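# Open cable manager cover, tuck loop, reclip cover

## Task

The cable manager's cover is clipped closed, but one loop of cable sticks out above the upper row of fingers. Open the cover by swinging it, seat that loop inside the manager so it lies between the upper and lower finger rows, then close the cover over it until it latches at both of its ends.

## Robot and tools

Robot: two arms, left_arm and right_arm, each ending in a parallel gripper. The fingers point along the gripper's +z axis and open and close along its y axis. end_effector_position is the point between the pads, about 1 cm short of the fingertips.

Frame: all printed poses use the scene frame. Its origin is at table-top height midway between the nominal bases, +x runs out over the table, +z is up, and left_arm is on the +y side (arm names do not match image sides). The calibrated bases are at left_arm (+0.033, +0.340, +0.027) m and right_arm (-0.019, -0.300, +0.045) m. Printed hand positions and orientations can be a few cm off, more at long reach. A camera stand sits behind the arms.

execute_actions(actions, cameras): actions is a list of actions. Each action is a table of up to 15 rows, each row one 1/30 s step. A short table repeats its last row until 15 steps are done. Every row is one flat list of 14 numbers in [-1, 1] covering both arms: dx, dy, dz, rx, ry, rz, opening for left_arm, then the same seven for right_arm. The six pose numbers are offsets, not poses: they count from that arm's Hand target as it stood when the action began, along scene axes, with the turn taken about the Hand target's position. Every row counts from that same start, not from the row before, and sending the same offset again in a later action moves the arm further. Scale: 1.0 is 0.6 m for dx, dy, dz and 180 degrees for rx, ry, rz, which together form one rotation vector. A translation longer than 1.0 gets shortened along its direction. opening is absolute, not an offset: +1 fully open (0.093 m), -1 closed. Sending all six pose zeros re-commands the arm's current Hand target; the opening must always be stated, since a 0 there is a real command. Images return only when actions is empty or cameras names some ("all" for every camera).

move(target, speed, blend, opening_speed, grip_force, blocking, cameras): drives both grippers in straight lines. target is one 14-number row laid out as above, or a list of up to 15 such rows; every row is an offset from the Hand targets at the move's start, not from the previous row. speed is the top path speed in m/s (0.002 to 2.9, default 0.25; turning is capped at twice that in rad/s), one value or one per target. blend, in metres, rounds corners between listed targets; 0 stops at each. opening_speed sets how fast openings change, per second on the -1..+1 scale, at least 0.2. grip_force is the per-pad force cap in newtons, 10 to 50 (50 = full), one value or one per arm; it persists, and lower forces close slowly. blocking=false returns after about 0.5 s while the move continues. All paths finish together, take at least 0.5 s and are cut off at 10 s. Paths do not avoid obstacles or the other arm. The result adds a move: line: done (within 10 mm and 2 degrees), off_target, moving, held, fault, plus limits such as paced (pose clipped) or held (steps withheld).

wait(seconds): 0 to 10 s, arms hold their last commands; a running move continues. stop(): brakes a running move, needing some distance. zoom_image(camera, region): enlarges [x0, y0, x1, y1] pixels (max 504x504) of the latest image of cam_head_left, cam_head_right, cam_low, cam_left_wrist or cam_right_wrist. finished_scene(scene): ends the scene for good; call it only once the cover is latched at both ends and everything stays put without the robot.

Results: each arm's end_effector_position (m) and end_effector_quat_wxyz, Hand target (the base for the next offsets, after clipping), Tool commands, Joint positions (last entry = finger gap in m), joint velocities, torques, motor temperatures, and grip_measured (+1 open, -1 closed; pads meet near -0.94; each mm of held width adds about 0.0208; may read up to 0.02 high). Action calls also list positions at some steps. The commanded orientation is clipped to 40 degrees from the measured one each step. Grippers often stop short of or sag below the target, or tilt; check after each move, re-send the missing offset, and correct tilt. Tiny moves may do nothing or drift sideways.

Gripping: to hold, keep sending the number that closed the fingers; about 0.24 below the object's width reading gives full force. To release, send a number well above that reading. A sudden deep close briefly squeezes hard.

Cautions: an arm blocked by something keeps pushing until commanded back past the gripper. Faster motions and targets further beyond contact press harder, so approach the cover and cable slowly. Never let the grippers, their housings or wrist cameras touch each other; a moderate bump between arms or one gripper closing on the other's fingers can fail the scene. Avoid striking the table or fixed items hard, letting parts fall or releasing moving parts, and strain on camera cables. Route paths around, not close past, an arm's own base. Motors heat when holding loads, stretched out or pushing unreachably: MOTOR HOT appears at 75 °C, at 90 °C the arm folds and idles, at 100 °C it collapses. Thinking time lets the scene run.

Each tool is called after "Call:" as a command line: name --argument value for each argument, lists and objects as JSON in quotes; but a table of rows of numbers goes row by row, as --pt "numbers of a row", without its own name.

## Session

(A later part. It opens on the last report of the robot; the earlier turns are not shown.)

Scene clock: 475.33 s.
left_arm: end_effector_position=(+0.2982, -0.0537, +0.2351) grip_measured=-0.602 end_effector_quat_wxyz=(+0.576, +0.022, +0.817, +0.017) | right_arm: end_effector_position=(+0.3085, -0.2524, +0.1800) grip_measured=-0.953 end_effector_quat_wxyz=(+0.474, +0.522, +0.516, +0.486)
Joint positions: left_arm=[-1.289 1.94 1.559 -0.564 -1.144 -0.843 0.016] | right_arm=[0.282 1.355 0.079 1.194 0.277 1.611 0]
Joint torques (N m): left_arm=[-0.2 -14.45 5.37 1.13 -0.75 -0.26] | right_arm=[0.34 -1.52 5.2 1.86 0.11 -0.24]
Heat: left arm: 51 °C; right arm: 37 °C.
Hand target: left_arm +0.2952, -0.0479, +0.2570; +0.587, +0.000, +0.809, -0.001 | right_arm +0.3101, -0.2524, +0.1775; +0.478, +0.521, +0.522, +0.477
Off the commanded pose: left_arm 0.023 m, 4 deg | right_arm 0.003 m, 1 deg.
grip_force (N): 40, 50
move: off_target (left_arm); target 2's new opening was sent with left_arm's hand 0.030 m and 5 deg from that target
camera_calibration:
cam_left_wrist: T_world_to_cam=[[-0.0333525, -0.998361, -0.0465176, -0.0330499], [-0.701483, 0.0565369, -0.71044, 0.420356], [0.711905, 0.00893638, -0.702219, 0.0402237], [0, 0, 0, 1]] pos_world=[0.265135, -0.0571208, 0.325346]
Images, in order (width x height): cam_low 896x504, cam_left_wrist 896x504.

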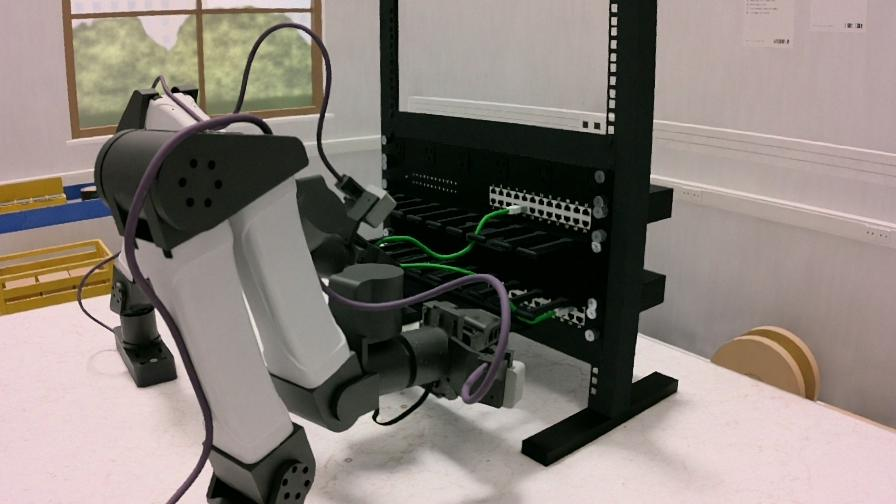

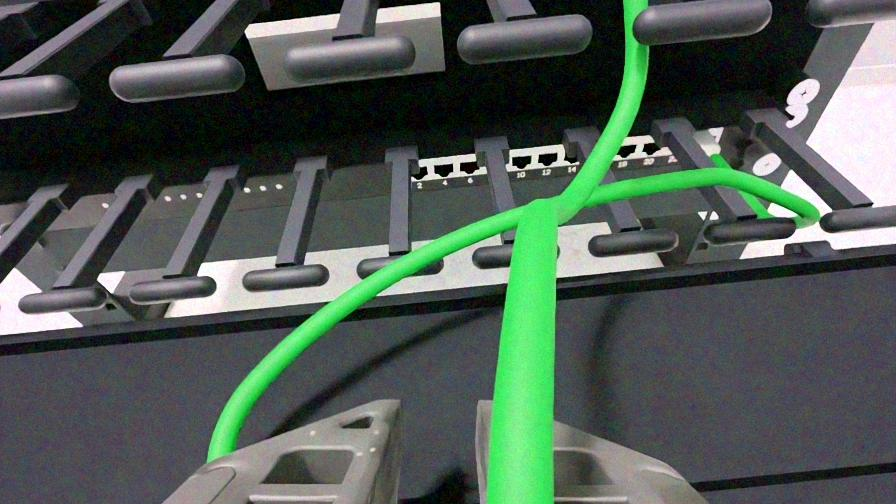

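Call:
move --pt "-0.1 0.0 0.03 0 0 0 -0.9 0 0 0 0 0 0 -1" --speed 0.1 --cameras '["cam_left_wrist","cam_low"]'

Scene clock: 480.07 s.
left_arm: end_effector_position=(+0.2447, -0.0436, +0.2632) grip_measured=-0.894 end_effector_quat_wxyz=(+0.581, +0.003, +0.814, +0.011) | right_arm: end_effector_position=(+0.3085, -0.2524, +0.1800) grip_measured=-0.953 end_effector_quat_wxyz=(+0.474, +0.522, +0.516, +0.486)
Joint positions: left_arm=[-1.418 1.933 1.695 -1.003 -1.22 -1.199 0.002] | right_arm=[0.282 1.355 0.079 1.194 0.277 1.611 0]
Joint torques (N m): left_arm=[-1.78 -10.3 7.43 0.47 -0.8 -0.29] | right_arm=[0.31 -1.61 4.98 1.89 0.12 -0.21]
Heat: left arm: 52 °C; right arm: 36 °C.
Hand target: left_arm +0.2353, -0.0478, +0.2748; +0.587, +0.000, +0.809, +0.000 | right_arm +0.3101, -0.2524, +0.1775; +0.478, +0.521, +0.522, +0.477
Off the commanded pose: left_arm 0.016 m, 2 deg | right_arm 0.003 m, 1 deg.
grip_force (N): 40, 50
move: off_target (left_arm)
camera_calibration:
cam_left_wrist: T_world_to_cam=[[-0.00851805, -0.99986, -0.0143913, -0.0381327], [-0.694504, 0.0162698, -0.719305, 0.401066], [0.719438, 0.00386773, -0.694546, 0.093863], [0, 0, 0, 1]] pos_world=[0.210688, -0.0450156, 0.353132]
Images, in order (width x height): cam_low 896x504, cam_left_wrist 896x504.

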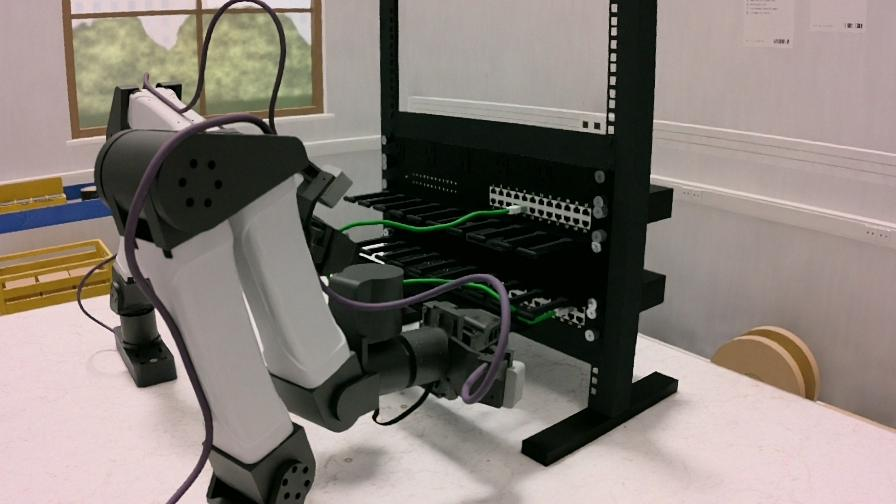

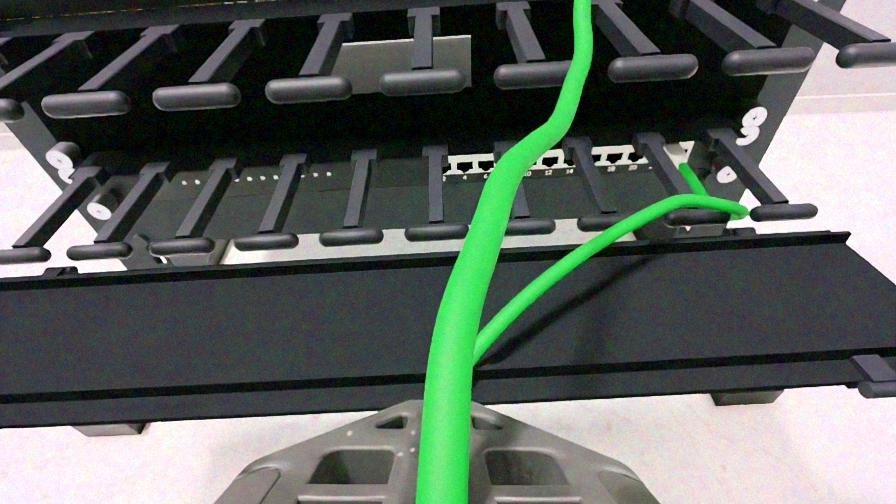

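Call:
move --pt "0.06 0.0 0.0 0 0 0 -0.9 0 0 0 0 0 0 -1" --speed 0.1 --cameras '["all"]'

Call:
zoom_image --camera "cam_low" --region '[250, 120, 550, 350]'

Call:
zoom_image --camera "cam_head_left" --region '[350, 70, 610, 270]'

Scene clock: 487.40 s.
left_arm: end_effector_position=(+0.2715, -0.0508, +0.2645) grip_measured=-0.894 end_effector_quat_wxyz=(+0.585, +0.011, +0.811, +0.017) | right_arm: end_effector_position=(+0.3085, -0.2524, +0.1800) grip_measured=-0.953 end_effector_quat_wxyz=(+0.474, +0.522, +0.516, +0.486)
Joint positions: left_arm=[-1.355 1.933 1.674 -0.815 -1.204 -1.001 0.002] | right_arm=[0.282 1.355 0.079 1.194 0.277 1.611 0]
Joint torques (N m): left_arm=[0.43 -13.23 4.22 1.2 -0.56 -0.05] | right_arm=[0.29 -1.68 4.98 1.83 0.1 -0.22]
Heat: left arm: 51 °C; right arm: 36 °C.
Hand target: left_arm +0.2714, -0.0478, +0.2748; +0.587, +0.000, +0.809, +0.000 | right_arm +0.3101, -0.2524, +0.1775; +0.478, +0.521, +0.522, +0.477
Off the commanded pose: left_arm 0.011 m, 2 deg | right_arm 0.003 m, 1 deg.
grip_force (N): 40, 50
move: off_target (left_arm)
camera_calibration:
cam_left_wrist: T_world_to_cam=[[-0.0156962, -0.999272, -0.0347737, -0.0376176], [-0.687069, 0.0360458, -0.725698, 0.421394], [0.726423, 0.0125012, -0.687134, 0.0721024], [0, 0, 0, 1]] pos_world=[0.236559, -0.0536811, 0.354041]
cam_right_wrist: T_world_to_cam=[[-0.0819055, 0.0291895, -0.996213, 0.213834], [-0.418195, 0.906311, 0.060938, 0.38762], [0.904657, 0.421602, -0.0620249, -0.0804135], [0, 0, 0, 1]] pos_world=[0.252362, -0.323644, 0.184416]

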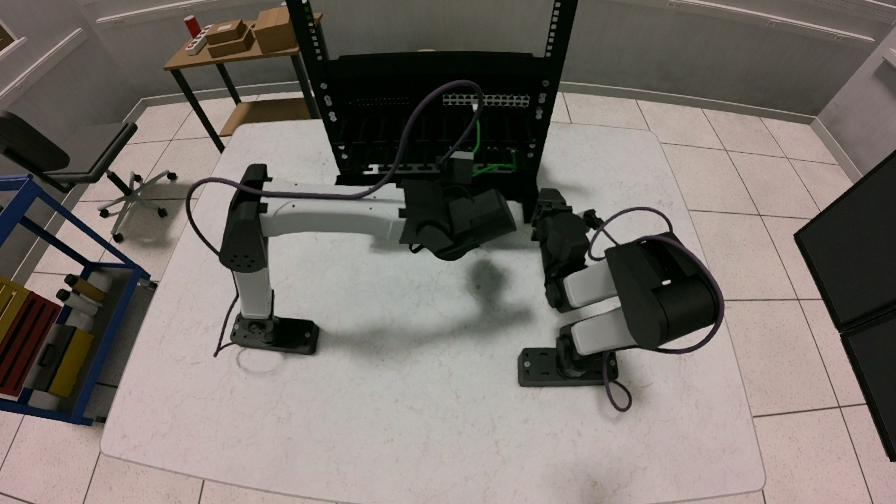

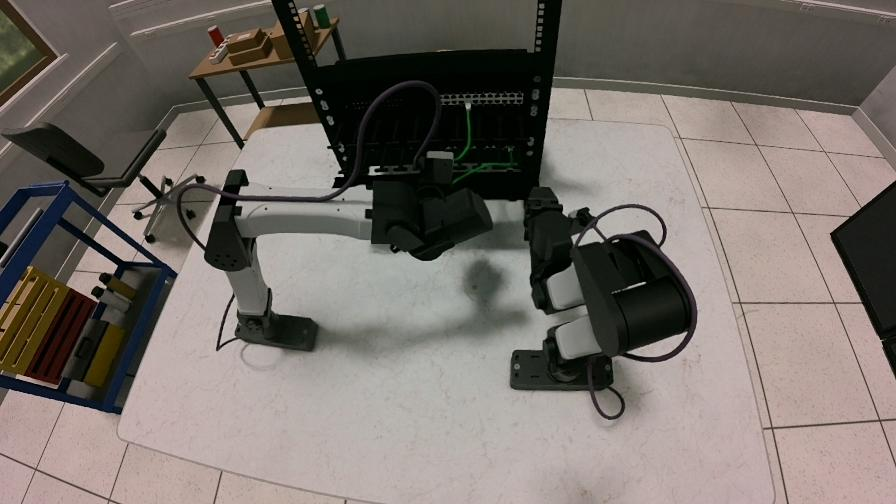

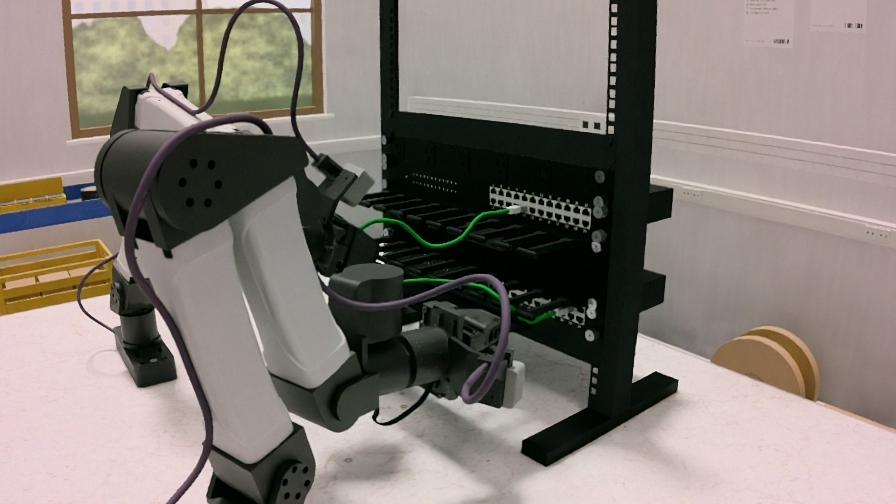

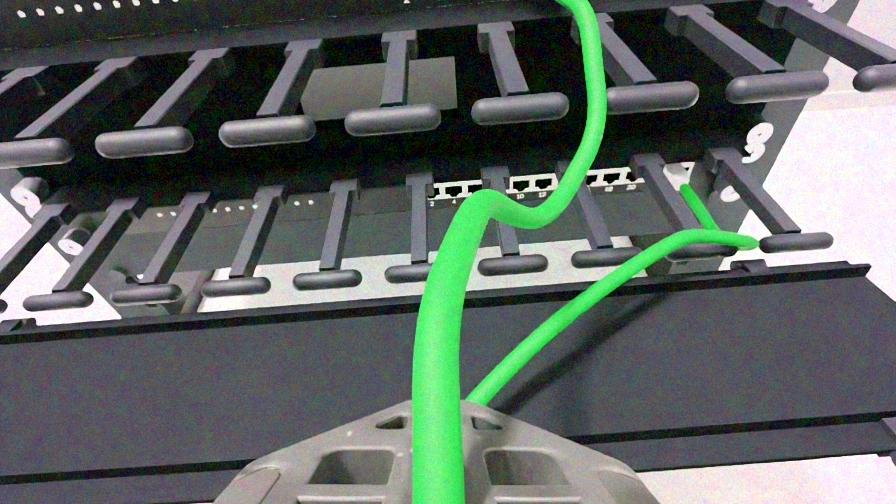

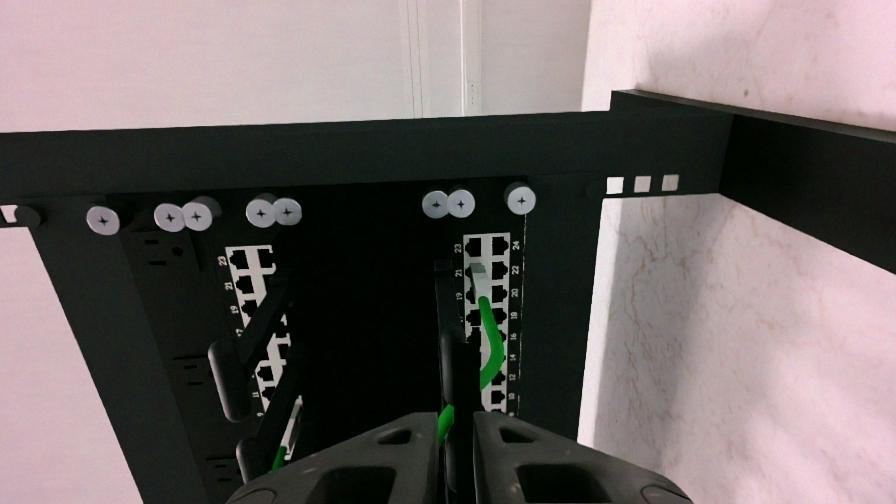

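Scaled by 1.680.

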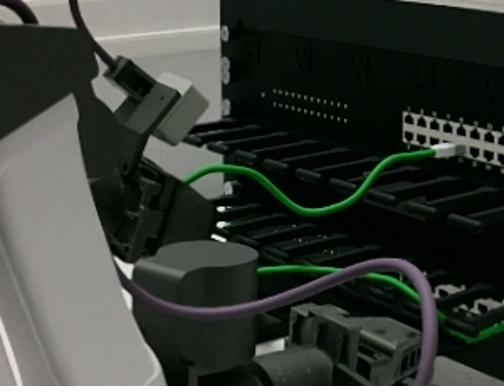

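Scaled by 1.938.

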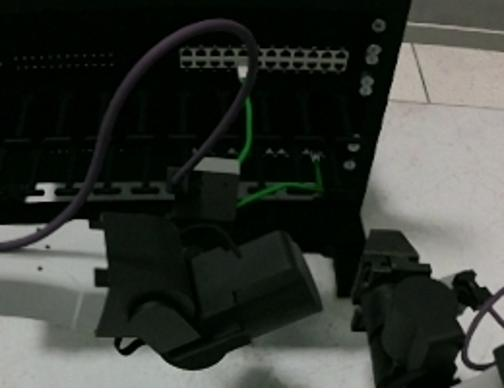

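Call:
move --pt "0.0 0.0 0.0 0 0 0 0.2 0 0 0 0 0 0 -1" --cameras '["cam_left_wrist","cam_low"]'

Call:
zoom_image --camera "cam_low" --region '[250, 120, 550, 350]'

Scene clock: 493.73 s.
left_arm: end_effector_position=(+0.2712, -0.0514, +0.2636) grip_measured=+0.198 end_effector_quat_wxyz=(+0.582, +0.013, +0.813, +0.016) | right_arm: end_effector_position=(+0.3085, -0.2524, +0.1800) grip_measured=-0.953 end_effector_quat_wxyz=(+0.474, +0.522, +0.516, +0.486)
Joint positions: left_arm=[-1.355 1.933 1.674 -0.815 -1.197 -0.999 0.055] | right_arm=[0.282 1.355 0.079 1.194 0.277 1.611 0]
Joint torques (N m): left_arm=[0.39 -13.35 4.1 1.21 -0.63 -0.06] | right_arm=[0.32 -1.52 5.01 1.86 0.11 -0.24]
Heat: left arm: 51 °C; right arm: 36 °C.
Hand target: left_arm +0.2714, -0.0478, +0.2748; +0.587, +0.000, +0.809, +0.000 | right_arm +0.3101, -0.2524, +0.1775; +0.478, +0.521, +0.522, +0.477
Off the commanded pose: left_arm 0.012 m, 3 deg | right_arm 0.003 m, 1 deg.
grip_force (N): 40, 50
move: off_target (left_arm)
camera_calibration:
cam_left_wrist: T_world_to_cam=[[-0.019934, -0.999194, -0.0348432, -0.0371063], [-0.691343, 0.0389512, -0.721476, 0.420734], [0.722252, 0.00970671, -0.691562, 0.0738677], [0, 0, 0, 1]] pos_world=[0.236781, -0.0541815, 0.353341]
Images, in order (width x height): cam_low 896x504, cam_left_wrist 896x504.

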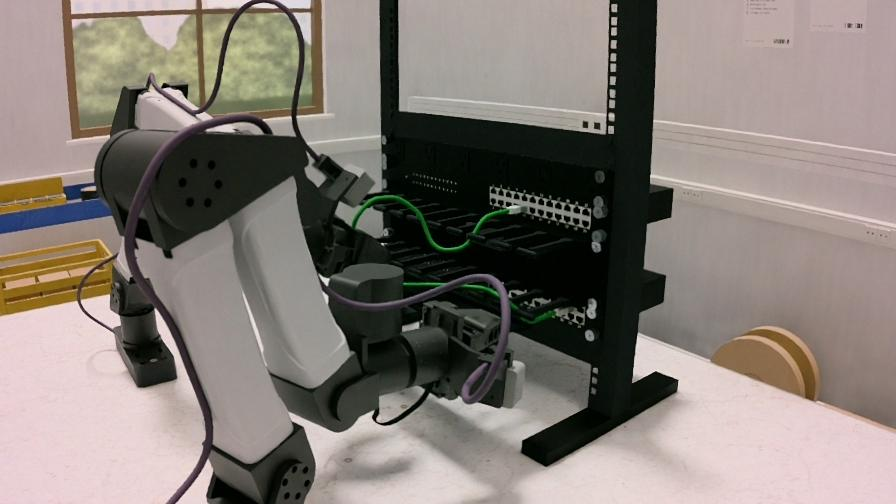

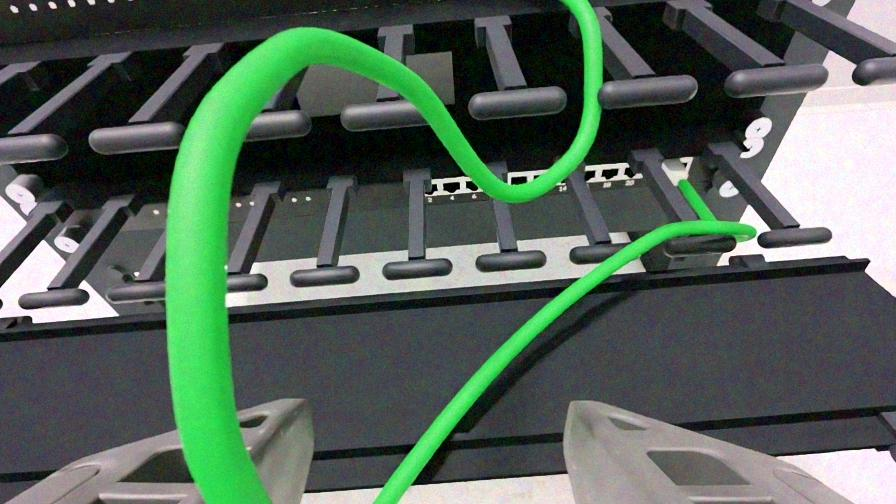

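Scaled by 1.680.

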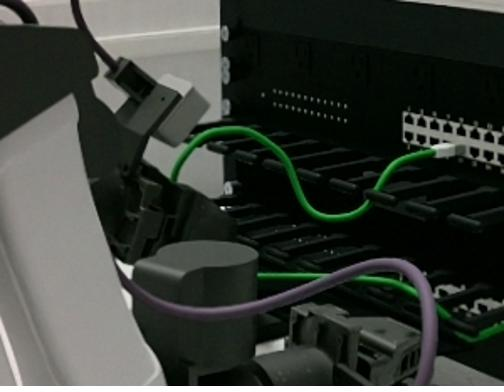

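Call:
move --pt "-0.12 0.0 0.0 0 0 0 0.2 0 0 0 0 0 0 -1" --speed 0.1 --cameras '["cam_left_wrist","cam_low"]'

Scene clock: 501.93 s.
left_arm: end_effector_position=(+0.1974, -0.0436, +0.2644) grip_measured=+0.198 end_effector_quat_wxyz=(+0.575, +0.015, +0.818, +0.011) | right_arm: end_effector_position=(+0.3085, -0.2524, +0.1800) grip_measured=-0.953 end_effector_quat_wxyz=(+0.474, +0.522, +0.516, +0.486)
Joint positions: left_arm=[-1.537 1.997 1.813 -1.348 -1.225 -1.493 0.055] | right_arm=[0.282 1.355 0.079 1.194 0.277 1.611 0]
Joint torques (N m): left_arm=[0.27 -9.46 7.35 0.23 -0.96 -0.22] | right_arm=[0.4 -1.61 4.96 1.84 0.09 -0.21]
Heat: left arm: 51 °C; right arm: 36 °C.
Hand target: left_arm +0.1993, -0.0478, +0.2749; +0.587, +0.000, +0.809, -0.001 | right_arm +0.3101, -0.2524, +0.1775; +0.478, +0.521, +0.522, +0.477
Off the commanded pose: left_arm 0.011 m, 3 deg | right_arm 0.003 m, 1 deg.
grip_force (N): 40, 50
move: off_target (left_arm)
camera_calibration:
cam_left_wrist: T_world_to_cam=[[-0.0289406, -0.999216, -0.0270287, -0.0309636], [-0.704015, 0.0395712, -0.709082, 0.369386], [0.709595, -0.00149265, -0.704608, 0.133052], [0, 0, 0, 1]] pos_world=[0.164743, -0.0453577, 0.354838]
Images, in order (width x height): cam_low 896x504, cam_left_wrist 896x504.

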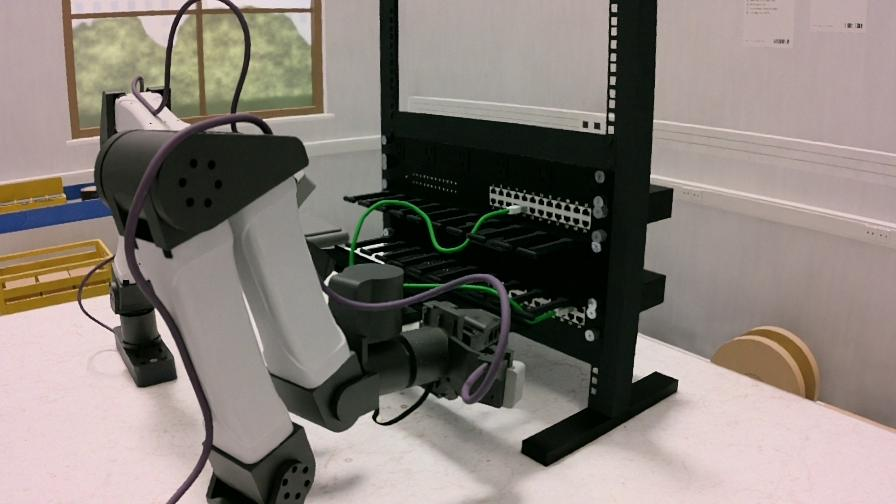

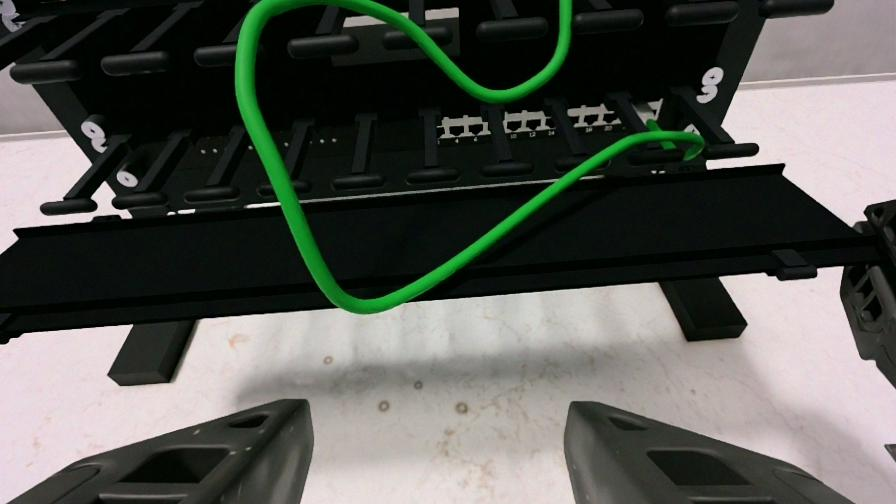

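Call:
move --pt "0.0 0.14 0.12 0 0.094 0 -0.2 0 0 0 0 0 0 -1" --pt "0.168 0.14 0.09 0 0.094 0 -0.2 0 0 0 0 0 0 -1" --speed 0.12 --cameras '["cam_left_wrist"]'

Scene clock: 529.70 s.
left_arm: end_effector_position=(+0.2993, +0.0369, +0.3260) grip_measured=-0.198 end_effector_quat_wxyz=(+0.456, +0.003, +0.890, +0.008) | right_arm: end_effector_position=(+0.3085, -0.2524, +0.1800) grip_measured=-0.953 end_effector_quat_wxyz=(+0.474, +0.522, +0.516, +0.486)
Joint positions: left_arm=[-1.151 1.725 1.842 -1.203 -0.851 -0.939 0.036] | right_arm=[0.282 1.355 0.079 1.194 0.277 1.611 0]
Joint torques (N m): left_arm=[0.29 -9.17 4.14 1.3 -0.52 0] | right_arm=[0.4 -1.66 5.08 1.84 0.12 -0.22]
Heat: left arm: 49 °C; right arm: 36 °C.
Hand target: left_arm +0.3001, +0.0362, +0.3289; +0.462, +0.000, +0.887, +0.000 | right_arm +0.3101, -0.2524, +0.1775; +0.478, +0.521, +0.522, +0.477
Off the commanded pose: left_arm 0.003 m, 1 deg | right_arm 0.003 m, 1 deg.
grip_force (N): 40, 50
move: done
camera_calibration:
cam_left_wrist: T_world_to_cam=[[-0.0135236, -0.999893, -0.00549062, 0.0423718], [-0.87179, 0.0144798, -0.489665, 0.461215], [0.489692, -0.00183536, -0.871893, 0.224709], [0, 0, 0, 1]] pos_world=[0.292618, 0.0361013, 0.421996]
Images, in order (width x height): cam_left_wrist 896x504.

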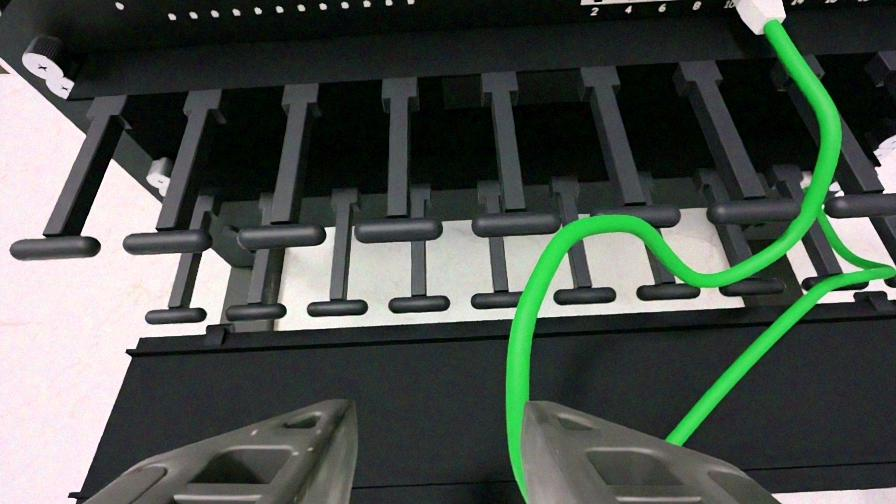

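Call:
move --pt "0.0 -0.036 0.0 0 0 0 -0.2 0 0 0 0 0 0 -1" --pt "0.055 -0.036 -0.06 0 0 0 -0.2 0 0 0 0 0 0 -1" --speed 0.08 --cameras '["cam_left_wrist"]'

Scene clock: 535.00 s.
left_arm: end_effector_position=(+0.3311, +0.0154, +0.2918) grip_measured=-0.198 end_effector_quat_wxyz=(+0.457, +0.003, +0.890, +0.005) | right_arm: end_effector_position=(+0.3085, -0.2524, +0.1800) grip_measured=-0.953 end_effector_quat_wxyz=(+0.474, +0.522, +0.516, +0.486)
Joint positions: left_arm=[-1.093 1.795 1.775 -1.004 -0.82 -0.862 0.036] | right_arm=[0.282 1.355 0.079 1.194 0.277 1.611 0]
Joint torques (N m): left_arm=[0.54 -9.65 4.34 1.43 -0.5 -0.01] | right_arm=[0.35 -1.69 5 1.83 0.11 -0.22]
Heat: left arm: 48 °C; right arm: 36 °C.
Hand target: left_arm +0.3331, +0.0146, +0.2930; +0.462, +0.000, +0.887, -0.001 | right_arm +0.3101, -0.2524, +0.1775; +0.478, +0.521, +0.522, +0.477
Off the commanded pose: left_arm 0.002 m, 1 deg | right_arm 0.003 m, 1 deg.
grip_force (N): 40, 50
move: done
camera_calibration:
cam_left_wrist: T_world_to_cam=[[-0.0159133, -0.999873, -0.000653103, 0.0205249], [-0.871338, 0.014188, -0.490479, 0.472492], [0.490426, -0.00723608, -0.871453, 0.17905], [0, 0, 0, 1]] pos_world=[0.324216, 0.0151142, 0.387795]
Images, in order (width x height): cam_left_wrist 896x504.

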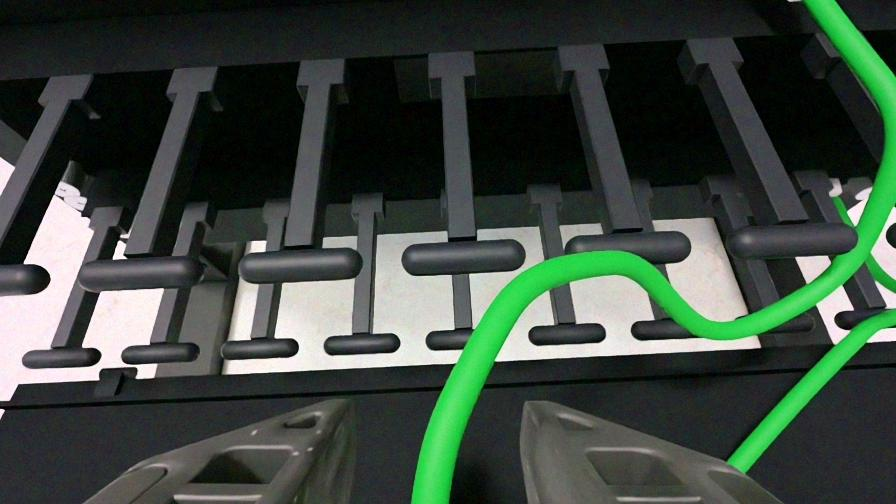

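Call:
move --pt "0 0 -0.015 0 0 0 -0.2 0 0 0 0 0 0 -1" --pt "0 0 -0.015 0 0 0 -1 0 0 0 0 0 0 -1" --pt "-0.04 0.06 -0.04 0 -0.03 0 -1 0 0 0 0 0 0 -1" --pt "-0.04 0.13 -0.065 0 -0.08 0 -1 0 0 0 0 0 0 -1" --speed 0.07 --opening_speed 0.5 --blend '[0,0,0.02,0]' --cameras '["cam_left_wrist","cam_head_right"]'

Scene clock: 543.47 s.
left_arm: end_effector_position=(+0.3079, +0.0581, +0.2484) grip_measured=-0.940 end_effector_quat_wxyz=(+0.554, +0.018, +0.831, -0.056) | right_arm: end_effector_position=(+0.3085, -0.2524, +0.1800) grip_measured=-0.953 end_effector_quat_wxyz=(+0.474, +0.522, +0.516, +0.486)
Joint positions: left_arm=[-1.124 1.428 1.013 -0.252 -0.909 -0.635 0] | right_arm=[0.282 1.355 0.079 1.194 0.277 1.611 0]
Joint torques (N m): left_arm=[1.65 -10.09 3.73 0.95 -1.35 0.02] | right_arm=[0.28 -1.61 5.11 1.85 0.09 -0.23]
Heat: left arm: 48 °C; right arm: 36 °C.
Hand target: left_arm +0.3091, +0.0925, +0.2539; +0.569, +0.000, +0.822, -0.001 | right_arm +0.3101, -0.2524, +0.1775; +0.478, +0.521, +0.522, +0.477
Off the commanded pose: left_arm 0.035 m, 7 deg | right_arm 0.003 m, 1 deg.
grip_force (N): 40, 50
move: off_target (left_arm)
camera_calibration:
cam_left_wrist: T_world_to_cam=[[-0.108049, -0.990793, 0.0815786, 0.0702838], [-0.736818, 0.0247227, -0.675639, 0.434361], [0.667401, -0.133111, -0.732705, 0.0711456], [0, 0, 0, 1]] pos_world=[0.280156, 0.0683684, 0.339866]
Images, in order (width x height): cam_head_right 896x504, cam_left_wrist 896x504.

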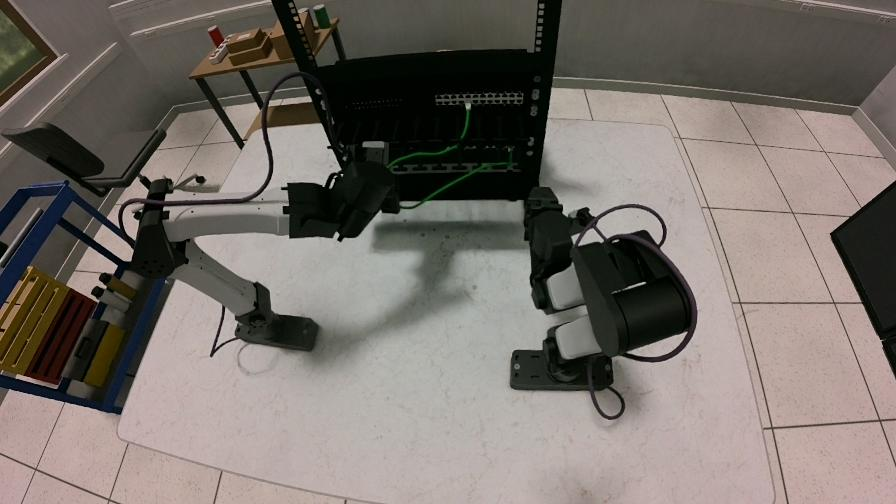

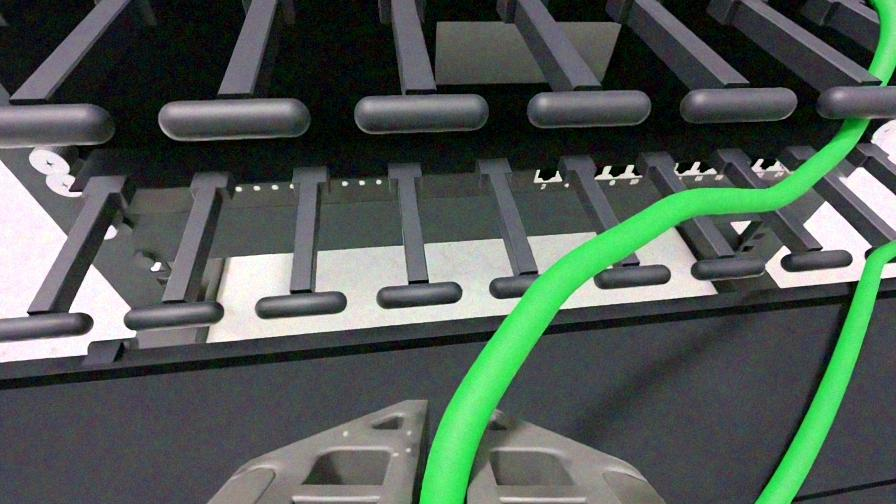

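Call:
move --pt "0.0 -0.07 -0.005 0 0 0 -1 0 0 0 0 0 0 -1" --pt "0.17 -0.07 0.00 0 0 0 -1 0 0 0 0 0 0 -1" --speed 0.07 --cameras '["cam_left_wrist","cam_low"]'

Scene clock: 549.73 s.
left_arm: end_effector_position=(+0.3992, +0.0522, +0.2386) grip_measured=-0.940 end_effector_quat_wxyz=(+0.554, +0.016, +0.832, +0.006) | right_arm: end_effector_position=(+0.3085, -0.2524, +0.1800) grip_measured=-0.953 end_effector_quat_wxyz=(+0.474, +0.522, +0.516, +0.486)
Joint positions: left_arm=[-0.918 1.682 1.213 -0.142 -0.83 -0.446 0] | right_arm=[0.282 1.355 0.079 1.194 0.277 1.611 0]
Joint torques (N m): left_arm=[1.59 -7.39 8.61 1.93 -0.43 0.08] | right_arm=[0.42 -1.63 5 1.85 0.11 -0.22]
Heat: left arm: 47 °C; right arm: 36 °C.
Hand target: left_arm +0.4111, +0.0505, +0.2539; +0.569, +0.000, +0.822, -0.001 | right_arm +0.3101, -0.2524, +0.1775; +0.478, +0.521, +0.522, +0.477
Off the commanded pose: left_arm 0.019 m, 3 deg | right_arm 0.003 m, 1 deg.
grip_force (N): 40, 50
move: off_target (left_arm)
camera_calibration:
cam_left_wrist: T_world_to_cam=[[-0.0375146, -0.999106, -0.0195119, 0.0714858], [-0.739285, 0.0408855, -0.67215, 0.494432], [0.672347, -0.0107906, -0.740157, -0.00432172], [0, 0, 0, 1]] pos_world=[0.371113, 0.0511601, 0.330528]
Images, in order (width x height): cam_low 896x504, cam_left_wrist 896x504.

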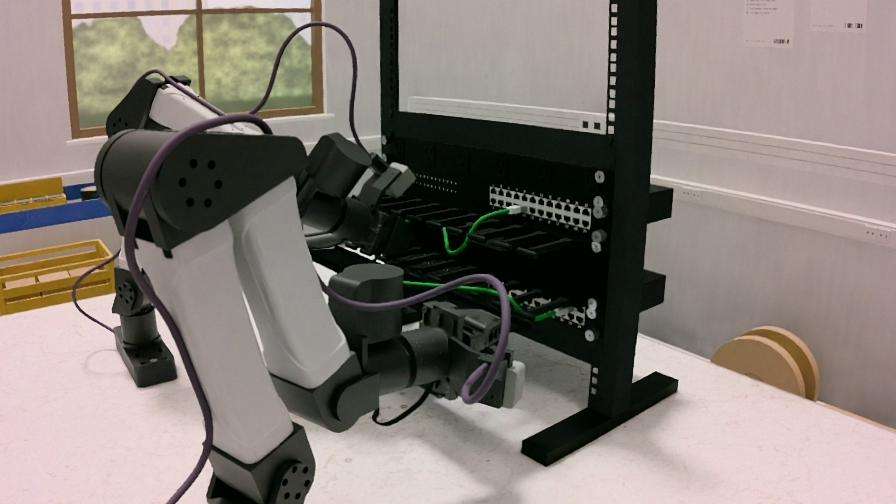

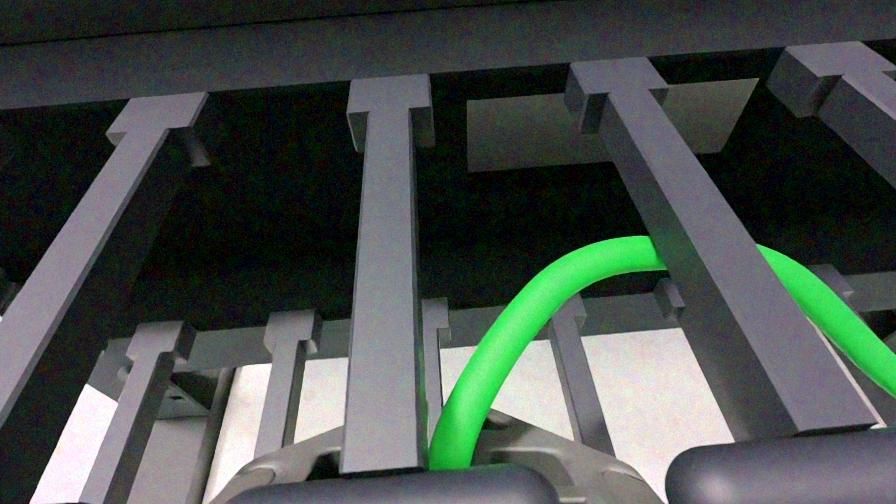

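Call:
zoom_image --camera "cam_low" --region '[370, 180, 600, 340]'

Call:
move --pt "0.03 0.05 -0.00 0 0 0 -1 0 0 0 0 0 0 -1" --speed 0.07 --cameras '["cam_left_wrist","cam_head_right","cam_low"]'

Call:
zoom_image --camera "cam_head_right" --region '[320, 50, 560, 230]'

Scaled by 2.191.

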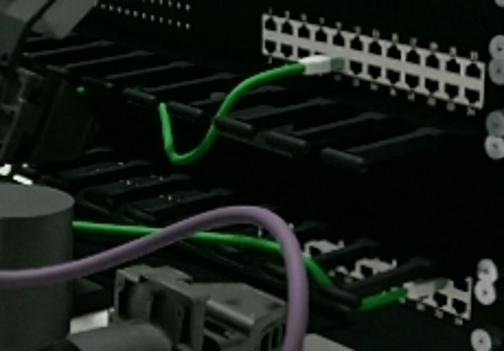

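Scene clock: 554.77 s.
left_arm: end_effector_position=(+0.4090, +0.0554, +0.2260) grip_measured=-0.941 end_effector_quat_wxyz=(+0.533, +0.047, +0.845, -0.007) | right_arm: end_effector_position=(+0.3085, -0.2524, +0.1800) grip_measured=-0.953 end_effector_quat_wxyz=(+0.474, +0.522, +0.516, +0.486)
Joint positions: left_arm=[-0.867 1.682 1.194 -0.125 -0.718 -0.389 0] | right_arm=[0.282 1.355 0.079 1.194 0.277 1.611 0]
Joint torques (N m): left_arm=[4.66 -11.73 5.12 2.37 -0.77 0.15] | right_arm=[0.34 -1.61 4.96 1.85 0.11 -0.18]
Heat: left arm: 47 °C; right arm: 36 °C.
Hand target: left_arm +0.4291, +0.0805, +0.2538; +0.569, +0.001, +0.822, -0.001 | right_arm +0.3101, -0.2524, +0.1775; +0.478, +0.521, +0.522, +0.477
Off the commanded pose: left_arm 0.043 m, 7 deg | right_arm 0.003 m, 1 deg.
grip_force (N): 40, 50
move: off_target (left_arm)
camera_calibration:
cam_left_wrist: T_world_to_cam=[[-0.103146, -0.994213, -0.0300169, 0.103624], [-0.767524, 0.0987499, -0.633368, 0.492674], [0.632667, -0.0422905, -0.773268, 0.00525602], [0, 0, 0, 1]] pos_world=[0.385503, 0.0545948, 0.319219]
Images, in order (width x height): cam_head_right 896x504, cam_low 896x504, cam_left_wrist 896x504.

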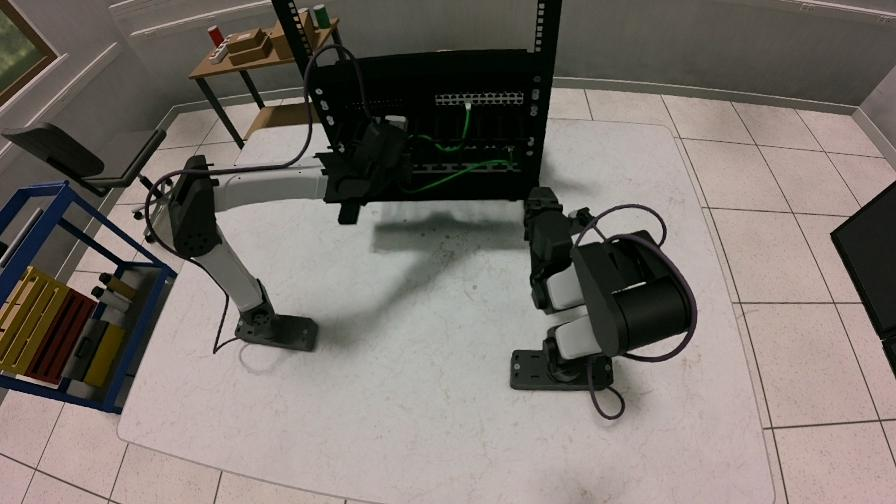

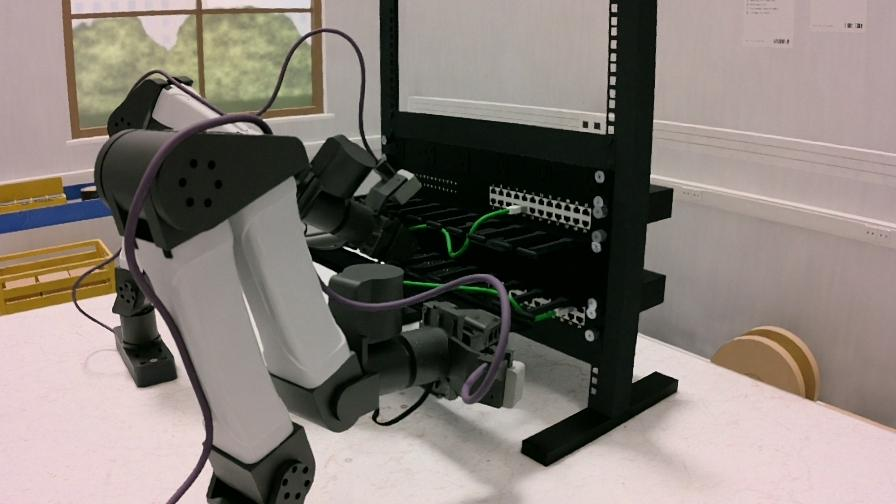

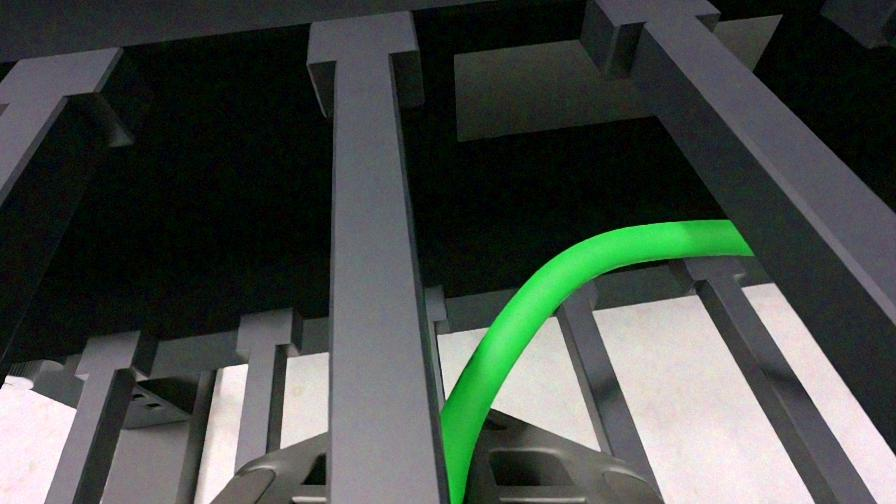

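Scaled by 2.100.

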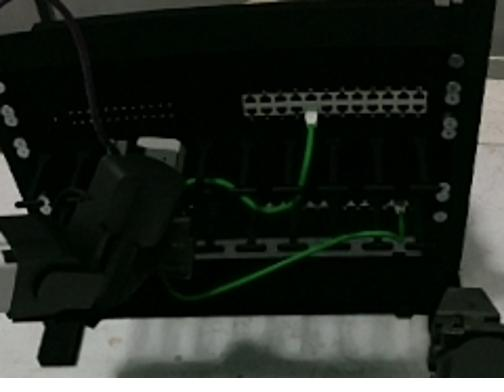

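Call:
move --pt "-0.03 -0.045 -0.00 0 0 0 -1 0 0 0 0 0 0 -1" --pt "-0.02 -0.035 -0.00 0 0 0 0 0 0 0 0 0 0 -1" --pt "-0.22 -0.035 0.03 0 0 0 0 0 0 0 0 0 0 -1" --speed 0.05 --opening_speed 0.4 --cameras '["cam_left_wrist","cam_head_right","cam_low"]'

Scene clock: 571.97 s.
left_arm: end_effector_position=(+0.2981, +0.0549, +0.2547) grip_measured=-0.002 end_effector_quat_wxyz=(+0.555, +0.023, +0.832, +0.014) | right_arm: end_effector_position=(+0.3085, -0.2524, +0.1800) grip_measured=-0.953 end_effector_quat_wxyz=(+0.474, +0.522, +0.516, +0.486)
Joint positions: left_arm=[-1.186 1.519 1.164 -0.503 -1.038 -0.731 0.045] | right_arm=[0.282 1.355 0.079 1.194 0.277 1.611 0]
Joint torques (N m): left_arm=[-0.03 -9.81 5.81 1.4 -0.74 -0.24] | right_arm=[0.28 -1.7 4.97 1.86 0.08 -0.2]
Heat: left arm: 48 °C; right arm: 36 °C.
Hand target: left_arm +0.2971, +0.0596, +0.2719; +0.569, +0.000, +0.822, +0.000 | right_arm +0.3101, -0.2524, +0.1775; +0.478, +0.521, +0.522, +0.477
Off the commanded pose: left_arm 0.018 m, 4 deg | right_arm 0.003 m, 1 deg.
grip_force (N): 40, 50
move: off_target (left_arm); target 2's new opening was sent with left_arm's hand 0.025 m and 4 deg from that target
camera_calibration:
cam_left_wrist: T_world_to_cam=[[-0.0389874, -0.998391, -0.0411679, 0.0765957], [-0.737651, 0.0565482, -0.67281, 0.429317], [0.674056, 0.00413645, -0.738669, 0.0738303], [0, 0, 0, 1]] pos_world=[0.269906, 0.05189, 0.346538]
Images, in order (width x height): cam_head_right 896x504, cam_low 896x504, cam_left_wrist 896x504.

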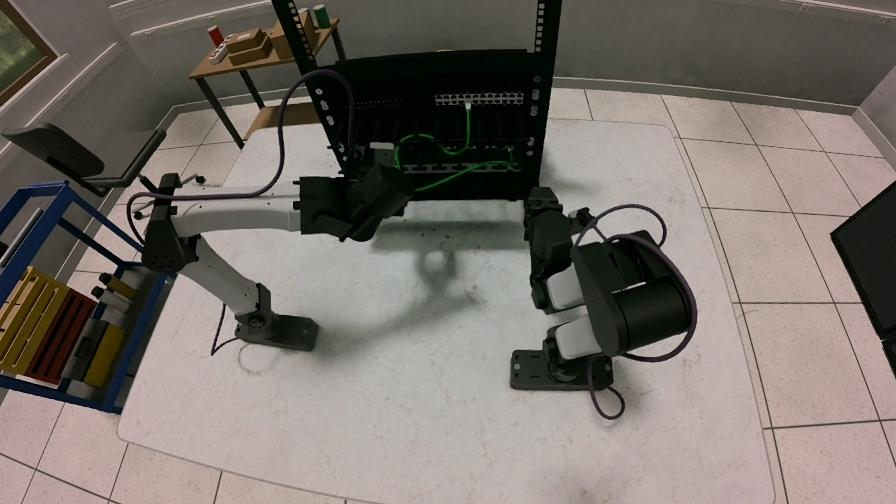

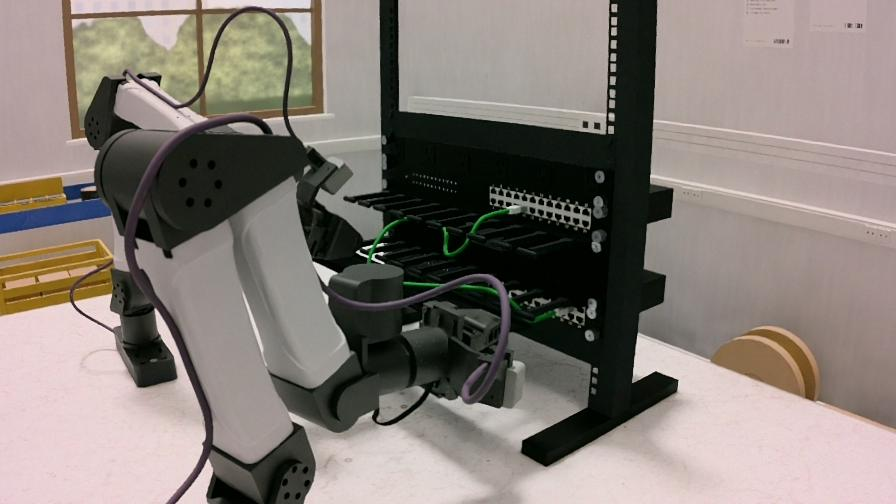

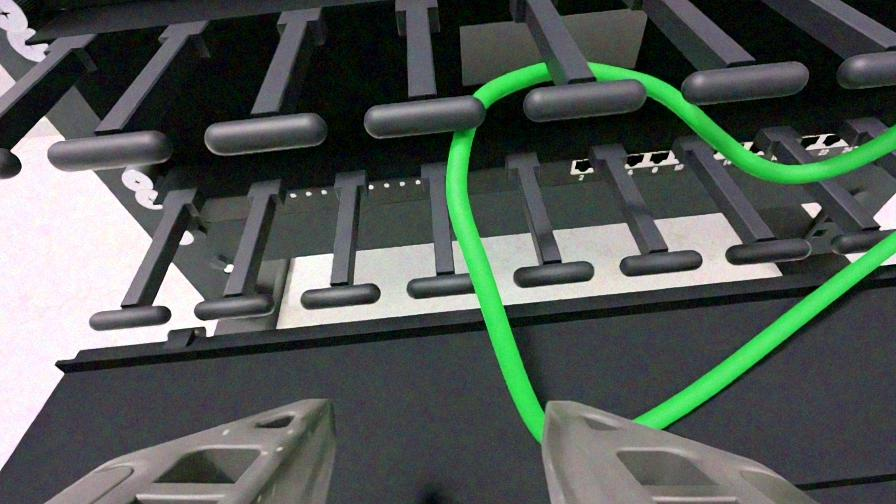

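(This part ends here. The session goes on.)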